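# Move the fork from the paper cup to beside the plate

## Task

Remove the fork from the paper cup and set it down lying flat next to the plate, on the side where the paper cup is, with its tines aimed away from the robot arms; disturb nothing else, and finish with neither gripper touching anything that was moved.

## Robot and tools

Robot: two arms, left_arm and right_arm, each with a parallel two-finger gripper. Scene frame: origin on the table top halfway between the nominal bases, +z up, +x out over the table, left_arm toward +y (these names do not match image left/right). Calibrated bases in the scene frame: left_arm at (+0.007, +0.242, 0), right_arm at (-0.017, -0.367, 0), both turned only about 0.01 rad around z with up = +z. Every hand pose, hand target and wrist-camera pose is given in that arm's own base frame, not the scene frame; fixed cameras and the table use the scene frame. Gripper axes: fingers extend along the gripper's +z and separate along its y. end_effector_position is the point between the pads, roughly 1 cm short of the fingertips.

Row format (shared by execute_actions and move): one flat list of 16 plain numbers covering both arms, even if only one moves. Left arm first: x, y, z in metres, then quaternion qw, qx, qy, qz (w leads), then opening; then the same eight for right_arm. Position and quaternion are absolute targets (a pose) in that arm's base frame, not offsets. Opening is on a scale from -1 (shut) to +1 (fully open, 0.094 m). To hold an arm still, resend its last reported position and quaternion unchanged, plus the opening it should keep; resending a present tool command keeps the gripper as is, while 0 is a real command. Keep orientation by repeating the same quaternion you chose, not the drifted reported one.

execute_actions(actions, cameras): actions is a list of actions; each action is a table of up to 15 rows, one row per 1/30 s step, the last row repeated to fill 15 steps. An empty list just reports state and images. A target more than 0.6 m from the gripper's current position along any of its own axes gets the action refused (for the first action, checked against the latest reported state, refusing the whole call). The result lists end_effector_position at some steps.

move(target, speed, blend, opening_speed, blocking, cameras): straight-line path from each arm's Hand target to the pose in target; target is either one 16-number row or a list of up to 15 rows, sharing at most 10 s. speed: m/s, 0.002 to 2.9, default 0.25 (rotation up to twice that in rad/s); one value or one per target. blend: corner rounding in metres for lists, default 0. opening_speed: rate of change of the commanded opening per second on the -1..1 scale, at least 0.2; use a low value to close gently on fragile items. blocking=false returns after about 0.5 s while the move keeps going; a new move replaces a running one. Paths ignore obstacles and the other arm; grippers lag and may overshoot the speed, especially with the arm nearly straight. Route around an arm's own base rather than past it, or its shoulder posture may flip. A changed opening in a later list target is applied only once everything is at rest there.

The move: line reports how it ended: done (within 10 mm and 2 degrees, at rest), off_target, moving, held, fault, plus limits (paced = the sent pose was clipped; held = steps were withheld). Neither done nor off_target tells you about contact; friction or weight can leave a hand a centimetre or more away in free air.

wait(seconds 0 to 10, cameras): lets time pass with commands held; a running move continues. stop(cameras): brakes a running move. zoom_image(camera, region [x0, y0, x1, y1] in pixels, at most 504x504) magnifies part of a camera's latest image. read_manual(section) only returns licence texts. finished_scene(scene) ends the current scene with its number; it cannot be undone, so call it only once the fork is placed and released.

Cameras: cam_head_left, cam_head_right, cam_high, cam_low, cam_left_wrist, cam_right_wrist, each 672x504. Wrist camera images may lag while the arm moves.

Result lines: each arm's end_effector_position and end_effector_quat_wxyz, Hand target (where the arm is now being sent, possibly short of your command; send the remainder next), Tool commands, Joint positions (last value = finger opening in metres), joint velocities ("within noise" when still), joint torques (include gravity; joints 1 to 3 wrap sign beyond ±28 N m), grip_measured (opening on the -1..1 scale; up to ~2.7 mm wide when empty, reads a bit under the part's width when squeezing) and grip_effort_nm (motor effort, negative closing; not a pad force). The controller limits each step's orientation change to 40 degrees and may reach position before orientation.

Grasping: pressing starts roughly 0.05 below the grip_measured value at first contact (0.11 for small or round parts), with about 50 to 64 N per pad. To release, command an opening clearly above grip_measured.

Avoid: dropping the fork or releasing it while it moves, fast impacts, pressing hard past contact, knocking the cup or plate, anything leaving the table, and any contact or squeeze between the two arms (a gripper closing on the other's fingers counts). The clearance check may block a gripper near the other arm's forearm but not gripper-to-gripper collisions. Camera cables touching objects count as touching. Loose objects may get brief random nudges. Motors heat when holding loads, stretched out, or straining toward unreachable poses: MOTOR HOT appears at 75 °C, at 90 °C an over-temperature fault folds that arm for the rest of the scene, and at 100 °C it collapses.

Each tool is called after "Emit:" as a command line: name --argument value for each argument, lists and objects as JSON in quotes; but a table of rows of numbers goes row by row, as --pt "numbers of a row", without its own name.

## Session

Emit:
execute_actions --actions '[]'

Emit:
zoom_image --camera "cam_high" --region '[400, 100, 600, 250]'

Scene clock: 0.00 s.
left_arm: end_effector_position=(+0.2128, -0.2020, +0.2307) grip_measured=+1.000 grip_effort_nm=n/a end_effector_quat_wxyz=(+0.486, +0.114, +0.787, -0.363) | right_arm: end_effector_position=(+0.2337, +0.0769, +0.2353) grip_measured=+1.000 grip_effort_nm=n/a end_effector_quat_wxyz=(+0.537, +0.121, +0.761, +0.342)
Joint positions: left_arm=[-0.73 0.607 0.475 -0.136 0.054 -0.483 0.094] | right_arm=[0.084 0.298 0.409 -0.31 -0.32 0.661 0.094]
Joint velocities: within noise
Joint torques (N m): no reading
Heat: left arm: 27 °C; right arm: 27 °C.
Hand target: left_arm +0.2132, -0.2023, +0.2417; +0.496, +0.114, +0.778, -0.369 | right_arm +0.2329, +0.0770, +0.2453; +0.548, +0.115, +0.754, +0.344
Tool commands: left_gripper/opening=+1.0 right_gripper/opening=+1.0
camera_calibration:
cam_left_wrist: T_world_to_cam=[[-0.537337, -0.705998, 0.461341, -0.134741], [-0.74777, 0.14586, -0.647738, 0.376582], [0.39001, -0.693031, -0.6063, 0.0076883], [0, 0, 0, 1]] pos_world=[0.206197, -0.144727, 0.31075]
cam_right_wrist: T_world_to_cam=[[0.206812, -0.729378, -0.652102, 0.162701], [-0.742569, 0.31696, -0.590024, 0.32791], [0.63704, 0.606255, -0.476062, 0.00609509], [0, 0, 0, 1]] pos_world=[0.205964, 0.011041, 0.302474]

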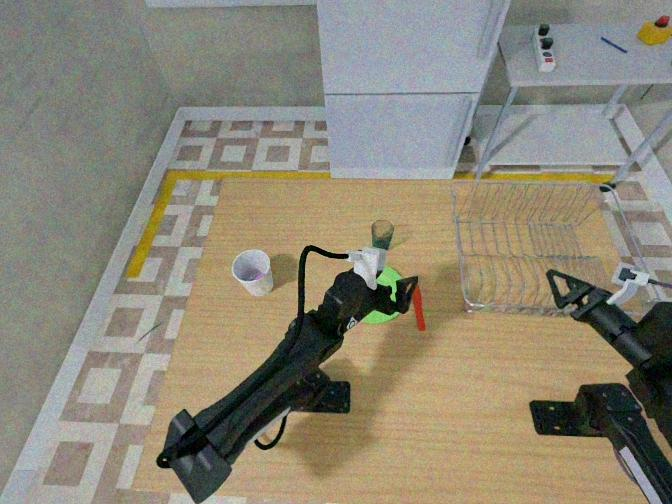

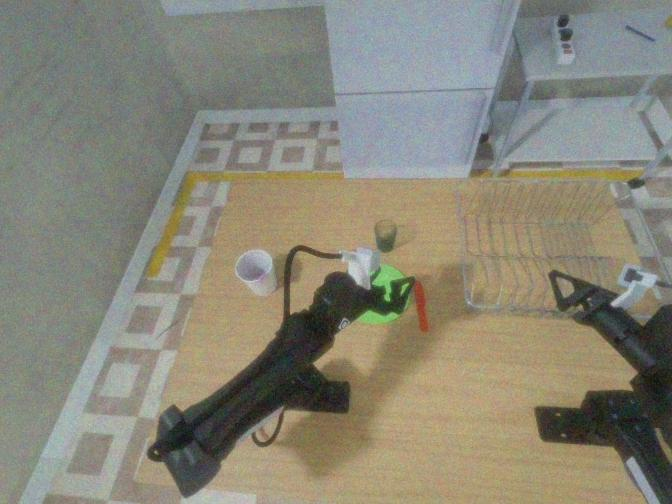

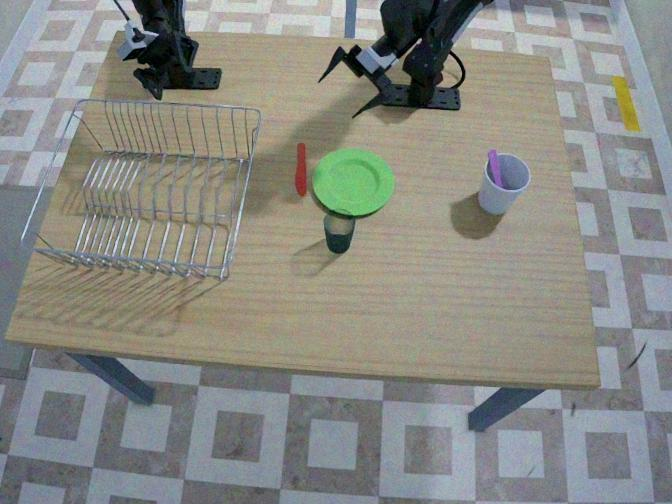

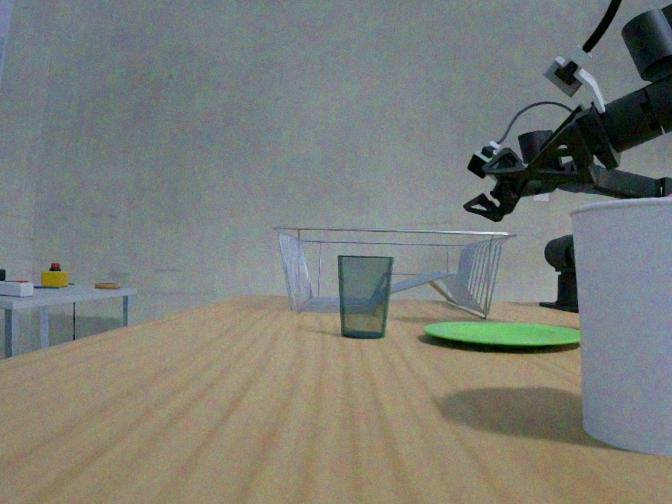

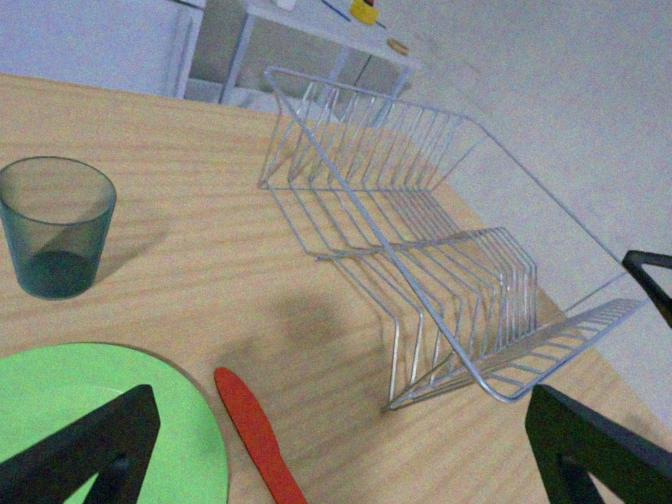

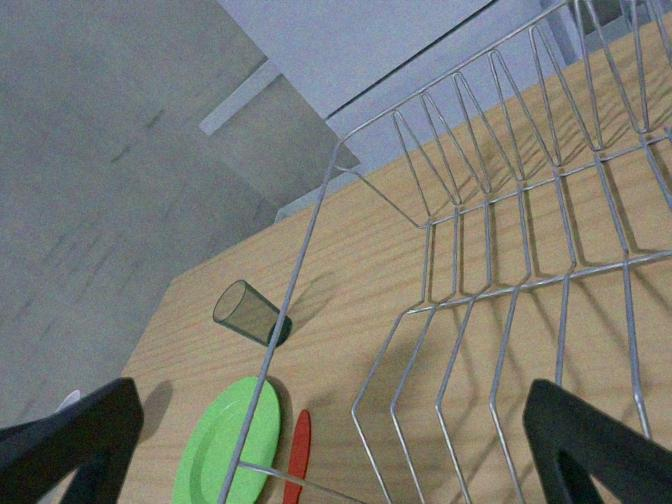

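Scaled by 2.520 from the camera's 672x504 image, which has a finer 960x720 frame.

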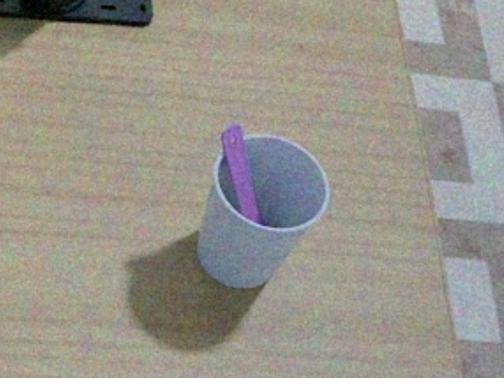

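Emit:
move --target '[0.25, 0.116, 0.21, 0.0335, -0.2838, 0.9582, 0.0099, 0.2, 0.2337, 0.0769, 0.2353, 0.537, 0.121, 0.761, 0.342, 1]' --speed 0.3 --cameras '["cam_left_wrist", "cam_high", "cam_low"]'

Scene clock: 7.40 s.
left_arm: end_effector_position=(+0.2497, +0.1125, +0.2025) grip_measured=+0.203 grip_effort_nm=-0.164 end_effector_quat_wxyz=(+0.028, -0.277, +0.961, +0.003) | right_arm: end_effector_position=(+0.2337, +0.0769, +0.2353) grip_measured=+1.000 grip_effort_nm=-0.002 end_effector_quat_wxyz=(+0.537, +0.121, +0.761, +0.342)
Joint positions: left_arm=[0.42 1.56 1.592 -1.547 0.001 -0.141 0.056] | right_arm=[0.084 0.298 0.409 -0.31 -0.32 0.661 0.094]
Joint velocities: within noise
Joint torques (N m): left_arm=[0.47 -5.76 8.92 0.01 -0.11 -0.11] | right_arm=[0.02 1.25 7.54 2.33 -0.03 -0.01]
Heat: left arm: 29 °C; right arm: 27 °C.
Hand target: left_arm +0.2500, +0.1159, +0.2099; +0.034, -0.284, +0.958, +0.010 | right_arm +0.2337, +0.0769, +0.2352; +0.537, +0.121, +0.761, +0.342
Off the commanded pose: left_arm 0.008 m, 1 deg | right_arm 0.000 m, 0 deg.
move: done
camera_calibration:
cam_left_wrist: T_world_to_cam=[[0.530177, -0.847754, 0.0150177, -0.0401163], [-0.784747, -0.483912, 0.387299, 0.210571], [-0.321067, -0.217122, -0.921832, 0.382145], [0, 0, 0, 1]] pos_world=[0.309208, 0.150861, 0.271322]
Images, in order (width x height): cam_high 672x504, cam_low 672x504, cam_left_wrist 672x504.

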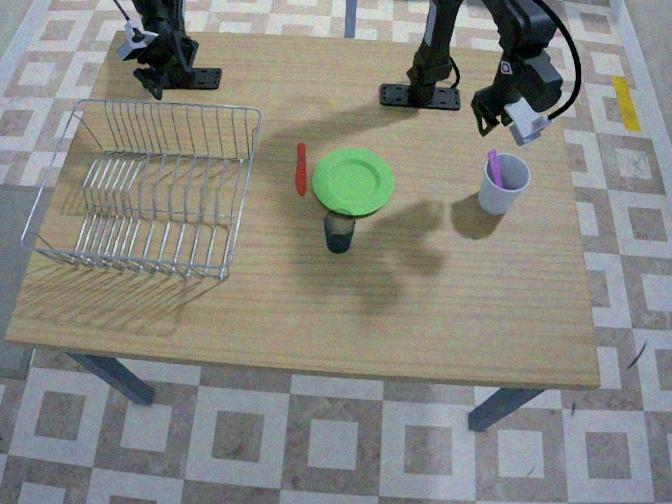

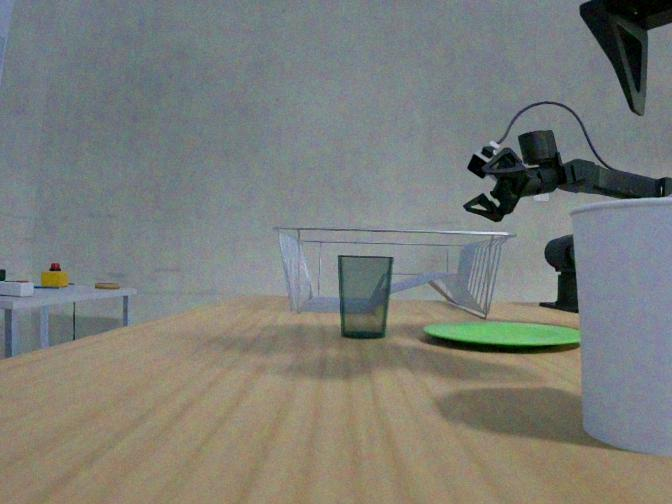

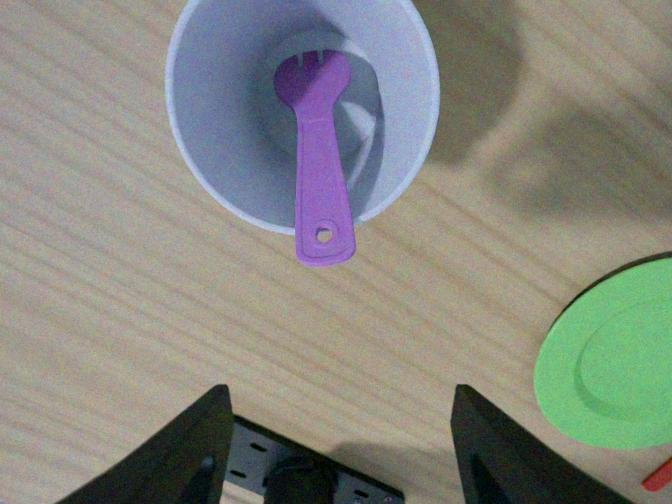

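Emit:
move --pt "0.260 0.1221 0.170 -0.0412 -0.3253 0.9446 -0.0142 0.1 0.2337 0.0769 0.2353 0.537 0.121 0.761 0.342 1" --pt "0.260 0.1221 0.130 -0.0412 -0.3253 0.9446 -0.0142 0.1 0.2337 0.0769 0.2353 0.537 0.121 0.761 0.342 1" --speed 0.12 --blend 0.01 --cameras '["cam_left_wrist", "cam_low"]'

Scene clock: 15.53 s.
left_arm: end_effector_position=(+0.2560, +0.1200, +0.1310) grip_measured=+0.103 grip_effort_nm=-0.159 end_effector_quat_wxyz=(-0.052, -0.317, +0.947, -0.012) | right_arm: end_effector_position=(+0.2337, +0.0769, +0.2353) grip_measured=+1.000 grip_effort_nm=-0.002 end_effector_quat_wxyz=(+0.537, +0.121, +0.761, +0.342)
Joint positions: left_arm=[0.442 1.711 1.463 -1.428 0.011 -0.204 0.052] | right_arm=[0.084 0.298 0.409 -0.31 -0.32 0.661 0.094]
Joint velocities: within noise
Joint torques (N m): left_arm=[0.62 -7.42 5.52 0.08 0.05 -0.11] | right_arm=[0.02 1.25 7.53 2.32 -0.01 0.01]
Heat: left arm: 31 °C; right arm: 29 °C.
Hand target: left_arm +0.2599, +0.1221, +0.1301; -0.041, -0.325, +0.945, -0.014 | right_arm +0.2337, +0.0769, +0.2352; +0.537, +0.121, +0.761, +0.342
Off the commanded pose: left_arm 0.005 m, 2 deg | right_arm 0.000 m, 0 deg.
move: done
camera_calibration:
cam_left_wrist: T_world_to_cam=[[0.60143, -0.798915, -0.00395182, -0.0576413], [-0.676084, -0.511585, 0.530275, 0.203584], [-0.425666, -0.316251, -0.847817, 0.348882], [0, 0, 0, 1]] pos_world=[0.320815, 0.168435, 0.187605]
Images, in order (width x height): cam_low 672x504, cam_left_wrist 672x504.

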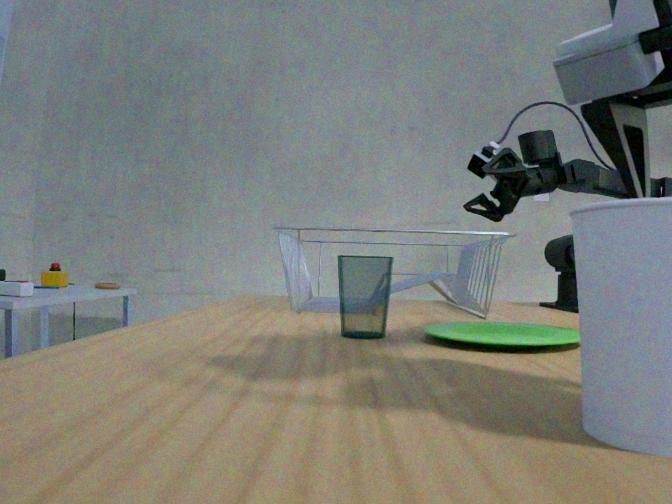

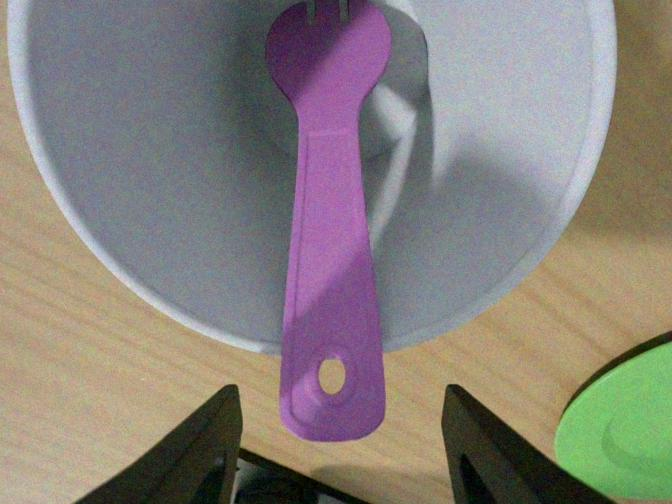

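Emit:
move --pt "0.260 0.1221 0.130 -0.0412 -0.3253 0.9446 -0.0142 -0.7 0.2337 0.0769 0.2353 0.537 0.121 0.761 0.342 1" --pt "0.259 0.1215 0.20 -0.0412 -0.3253 0.9446 -0.0142 -0.7 0.2337 0.0769 0.2353 0.537 0.121 0.761 0.342 1" --pt "0.256 0.119 0.28 0.1097 -0.3235 0.9392 0.0378 -0.7 0.2337 0.0769 0.2353 0.537 0.121 0.761 0.342 1" --speed 0.18 --opening_speed 0.8 --blend '[0, 0.03, 0]' --cameras '["cam_left_wrist", "cam_low", "cam_high"]'

Scene clock: 22.27 s.
left_arm: end_effector_position=(+0.2590, +0.1193, +0.2675) grip_measured=-0.553 grip_effort_nm=-1.062 end_effector_quat_wxyz=(+0.141, -0.317, +0.937, +0.034) | right_arm: end_effector_position=(+0.2337, +0.0769, +0.2353) grip_measured=+1.000 grip_effort_nm=-0.002 end_effector_quat_wxyz=(+0.537, +0.121, +0.761, +0.342)
Joint positions: left_arm=[0.398 1.477 1.752 -1.559 -0.047 -0.247 0.021] | right_arm=[0.084 0.298 0.409 -0.31 -0.32 0.661 0.094]
Joint velocities: within noise
Joint torques (N m): left_arm=[-0.23 -6.69 8.17 0.39 -0.14 -0.12] | right_arm=[0.03 1.25 7.5 2.3 -0.02 0.03]
Heat: left arm: 30 °C; right arm: 29 °C.
Hand target: left_arm +0.2559, +0.1191, +0.2791; +0.156, -0.320, +0.934, +0.041 | right_arm +0.2337, +0.0769, +0.2352; +0.537, +0.121, +0.761, +0.342
Off the commanded pose: left_arm 0.013 m, 4 deg | right_arm 0.000 m, 0 deg.
joint sent to its limit (left arm) — joint 4 (wrist pitch), lower limit. The joint targets are off in orientation, not in position.
move: off_target (left_arm)
camera_calibration:
cam_left_wrist: T_world_to_cam=[[0.601193, -0.798524, 0.0304319, -0.0686277], [-0.791142, -0.589408, 0.163381, 0.27005], [-0.112527, -0.122299, -0.986094, 0.398351], [0, 0, 0, 1]] pos_world=[0.299731, 0.153087, 0.350779]
Images, in order (width x height): cam_high 672x504, cam_low 672x504, cam_left_wrist 672x504.

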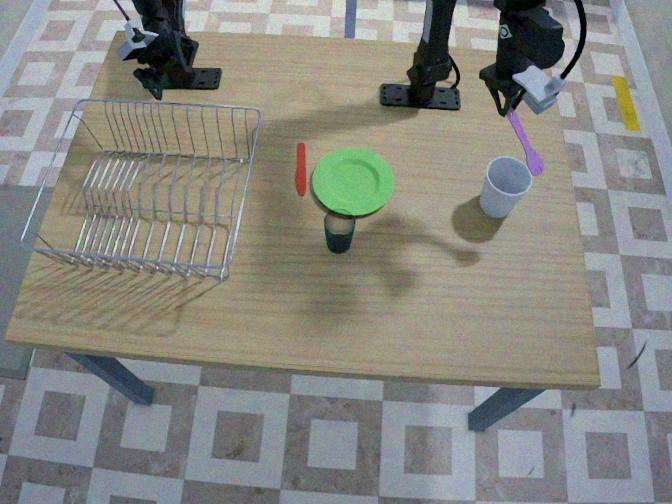

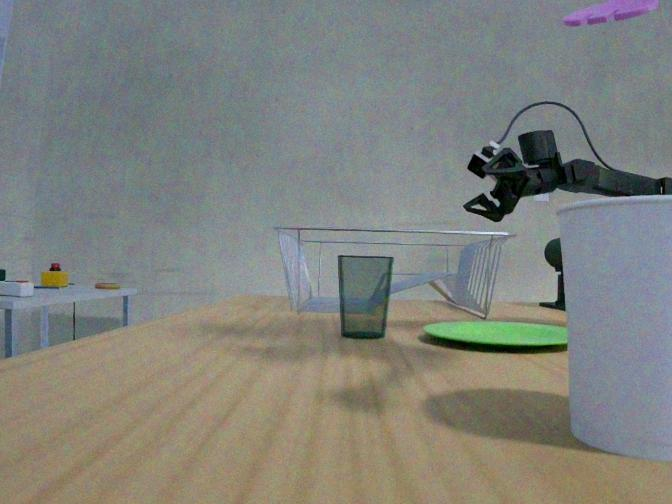

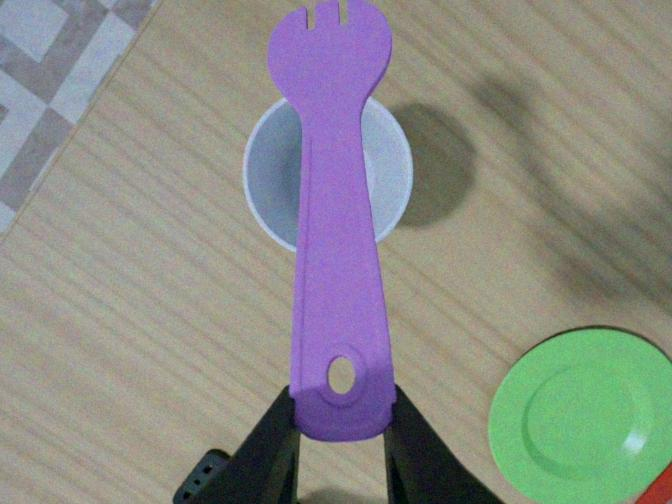

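Emit:
move --pt "0.235 0.02 0.20 0.3007 0 0.9537 0 -0.7 0.2337 0.0769 0.2353 0.537 0.121 0.761 0.342 1" --pt "0.214 -0.028 0.05 0.3542 0.0163 0.9350 -0.0062 -0.7 0.2337 0.0769 0.2353 0.537 0.121 0.761 0.342 1" --pt "0.214 -0.028 0.024 0.3542 0.0163 0.9350 -0.0062 -0.7 0.2337 0.0769 0.2353 0.537 0.121 0.761 0.342 1" --speed '[0.25, 0.2, 0.06]' --blend '[0.04, 0.01, 0]' --cameras '["cam_left_wrist", "cam_low", "cam_high"]'

Emit:
zoom_image --camera "cam_low" --region '[440, 280, 580, 400]'

Scene clock: 30.40 s.
left_arm: end_effector_position=(+0.2100, -0.0289, +0.0231) grip_measured=-0.553 grip_effort_nm=-1.048 end_effector_quat_wxyz=(+0.344, +0.023, +0.939, -0.008) | right_arm: end_effector_position=(+0.2337, +0.0769, +0.2353) grip_measured=+1.000 grip_effort_nm=-0.002 end_effector_quat_wxyz=(+0.537, +0.121, +0.761, +0.342)
Joint positions: left_arm=[-0.252 0.645 0.148 -0.382 -0.131 -0.155 0.021] | right_arm=[0.084 0.298 0.409 -0.31 -0.32 0.661 0.094]
Joint velocities: within noise
Joint torques (N m): left_arm=[-0.06 0.9 6.19 1.34 -0.19 -0.09] | right_arm=[0.1 1.26 7.54 2.27 -0.02 0.01]
Heat: left arm: 30 °C; right arm: 30 °C.
Hand target: left_arm +0.2136, -0.0280, +0.0243; +0.354, +0.016, +0.935, -0.006 | right_arm +0.2337, +0.0769, +0.2352; +0.537, +0.121, +0.761, +0.342
Off the commanded pose: left_arm 0.004 m, 1 deg | right_arm 0.000 m, 0 deg.
move: done
camera_calibration:
cam_left_wrist: T_world_to_cam=[[-0.0539149, -0.998541, 0.00315895, -0.0176695], [-0.967864, 0.0514798, -0.246149, 0.248995], [0.245627, -0.0163285, -0.969227, 0.0612267], [0, 0, 0, 1]] pos_world=[0.225002, -0.0294622, 0.120688]
Images, in order (width x height): cam_high 672x504, cam_low 672x504, cam_left_wrist 672x504.

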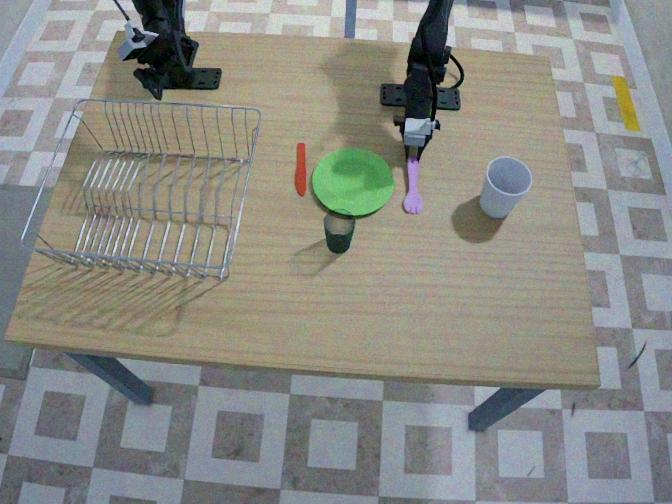

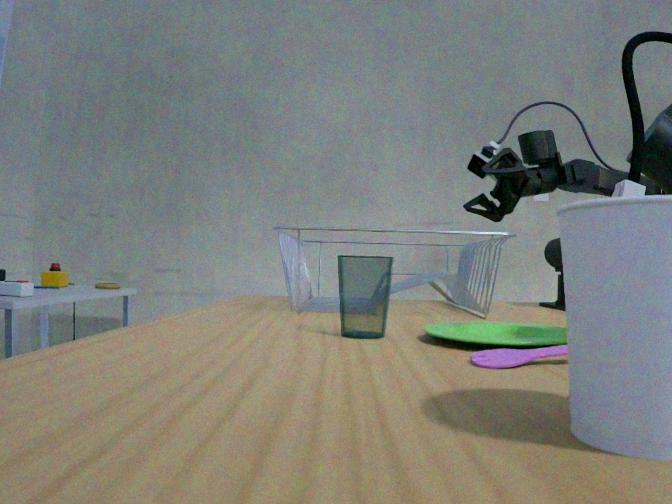

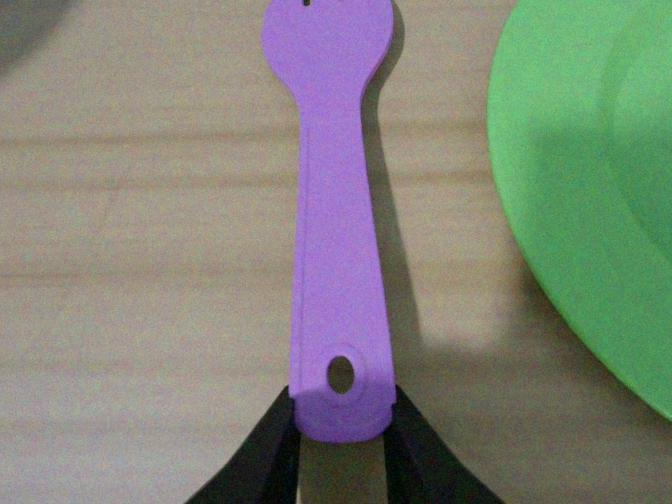

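Scaled by 3.600 from the camera's 672x504 image, which has a finer 960x720 frame.

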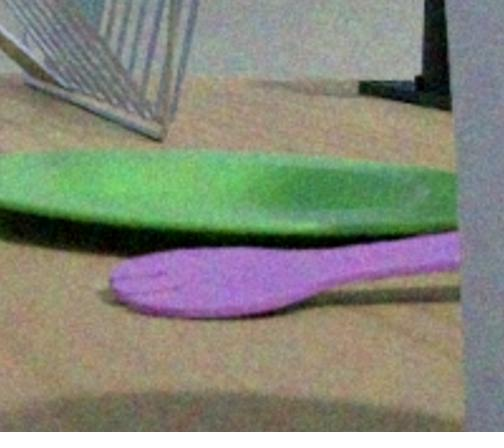

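Emit:
move --pt "0.213 -0.028 0.020 0.3664 0.0162 0.9303 -0.0064 -0.7 0.2337 0.0769 0.2353 0.537 0.121 0.761 0.342 1" --pt "0.213 -0.028 0.022 0.3664 0.0162 0.9303 -0.0064 0.0 0.2337 0.0769 0.2353 0.537 0.121 0.761 0.342 1" --pt "0.155 -0.028 0.115 0.3664 0.0162 0.9303 -0.0064 0.0 0.2337 0.0769 0.2353 0.537 0.121 0.761 0.342 1" --speed '[0.06, 0.06, 0.2]' --opening_speed 0.4 --cameras '["cam_left_wrist", "cam_low", "cam_high"]'

Emit:
zoom_image --camera "cam_low" --region '[440, 280, 580, 400]'

Scene clock: 41.83 s.
left_arm: end_effector_position=(+0.1528, -0.0296, +0.1007) grip_measured=-0.003 grip_effort_nm=0.110 end_effector_quat_wxyz=(+0.349, +0.027, +0.937, -0.003) | right_arm: end_effector_position=(+0.2337, +0.0769, +0.2353) grip_measured=+1.000 grip_effort_nm=-0.002 end_effector_quat_wxyz=(+0.537, +0.121, +0.761, +0.342)
Joint positions: left_arm=[-0.629 0.311 0.449 -1.085 -0.373 -0.451 0.047] | right_arm=[0.084 0.298 0.409 -0.31 -0.32 0.661 0.094]
Joint velocities: within noise
Joint torques (N m): left_arm=[-0.32 1.85 10.03 0.86 -0.36 -0.16] | right_arm=[-0.1 1.25 7.53 2.3 -0.01 0.03]
Heat: left arm: 30 °C; right arm: 31 °C.
Hand target: left_arm +0.1551, -0.0280, +0.1146; +0.366, +0.016, +0.930, -0.007 | right_arm +0.2337, +0.0769, +0.2352; +0.537, +0.121, +0.761, +0.342
Off the commanded pose: left_arm 0.015 m, 2 deg | right_arm 0.000 m, 0 deg.
move: off_target (left_arm)
camera_calibration:
cam_left_wrist: T_world_to_cam=[[-0.0570513, -0.998337, -0.00823093, -0.0199741], [-0.964724, 0.057249, -0.256962, 0.213603], [0.257006, -0.00671943, -0.966386, 0.148767], [0, 0, 0, 1]] pos_world=[0.166694, -0.0311698, 0.19849]
Images, in order (width x height): cam_high 672x504, cam_low 672x504, cam_left_wrist 672x504.

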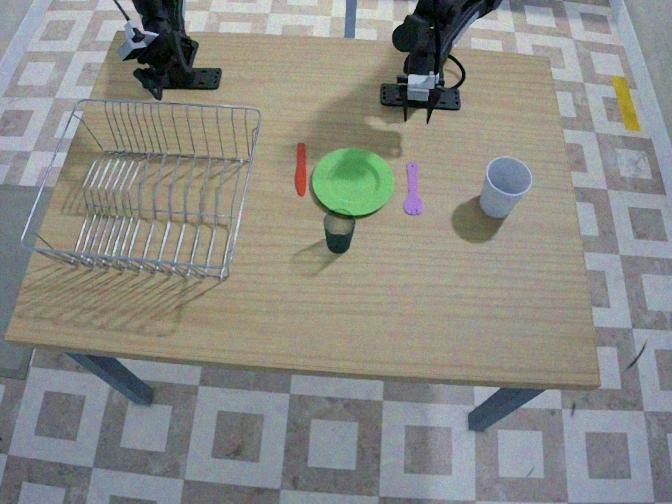

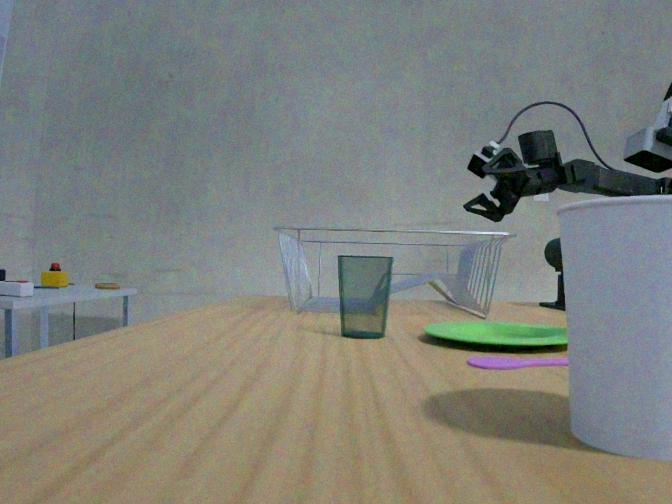

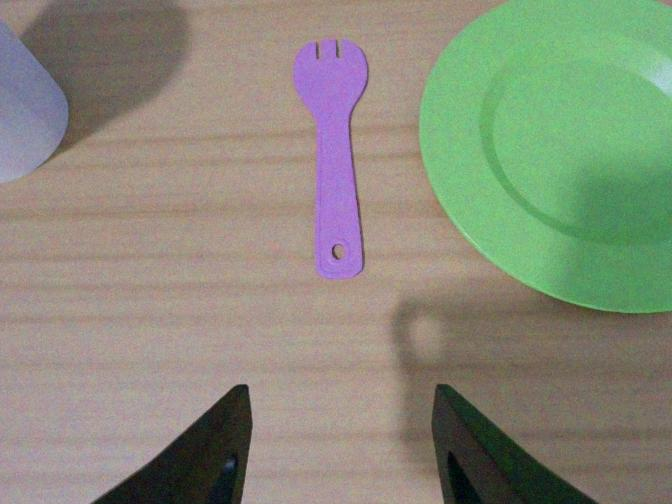

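Scaled by 3.600 from the camera's 672x504 image, which has a finer 960x720 frame.

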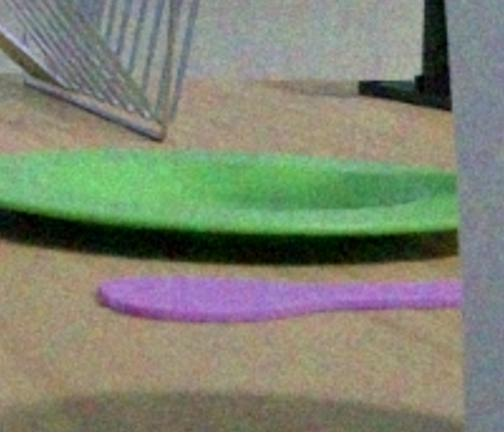

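Emit:
finished_scene --scene 3

The scene is finished: the task was done.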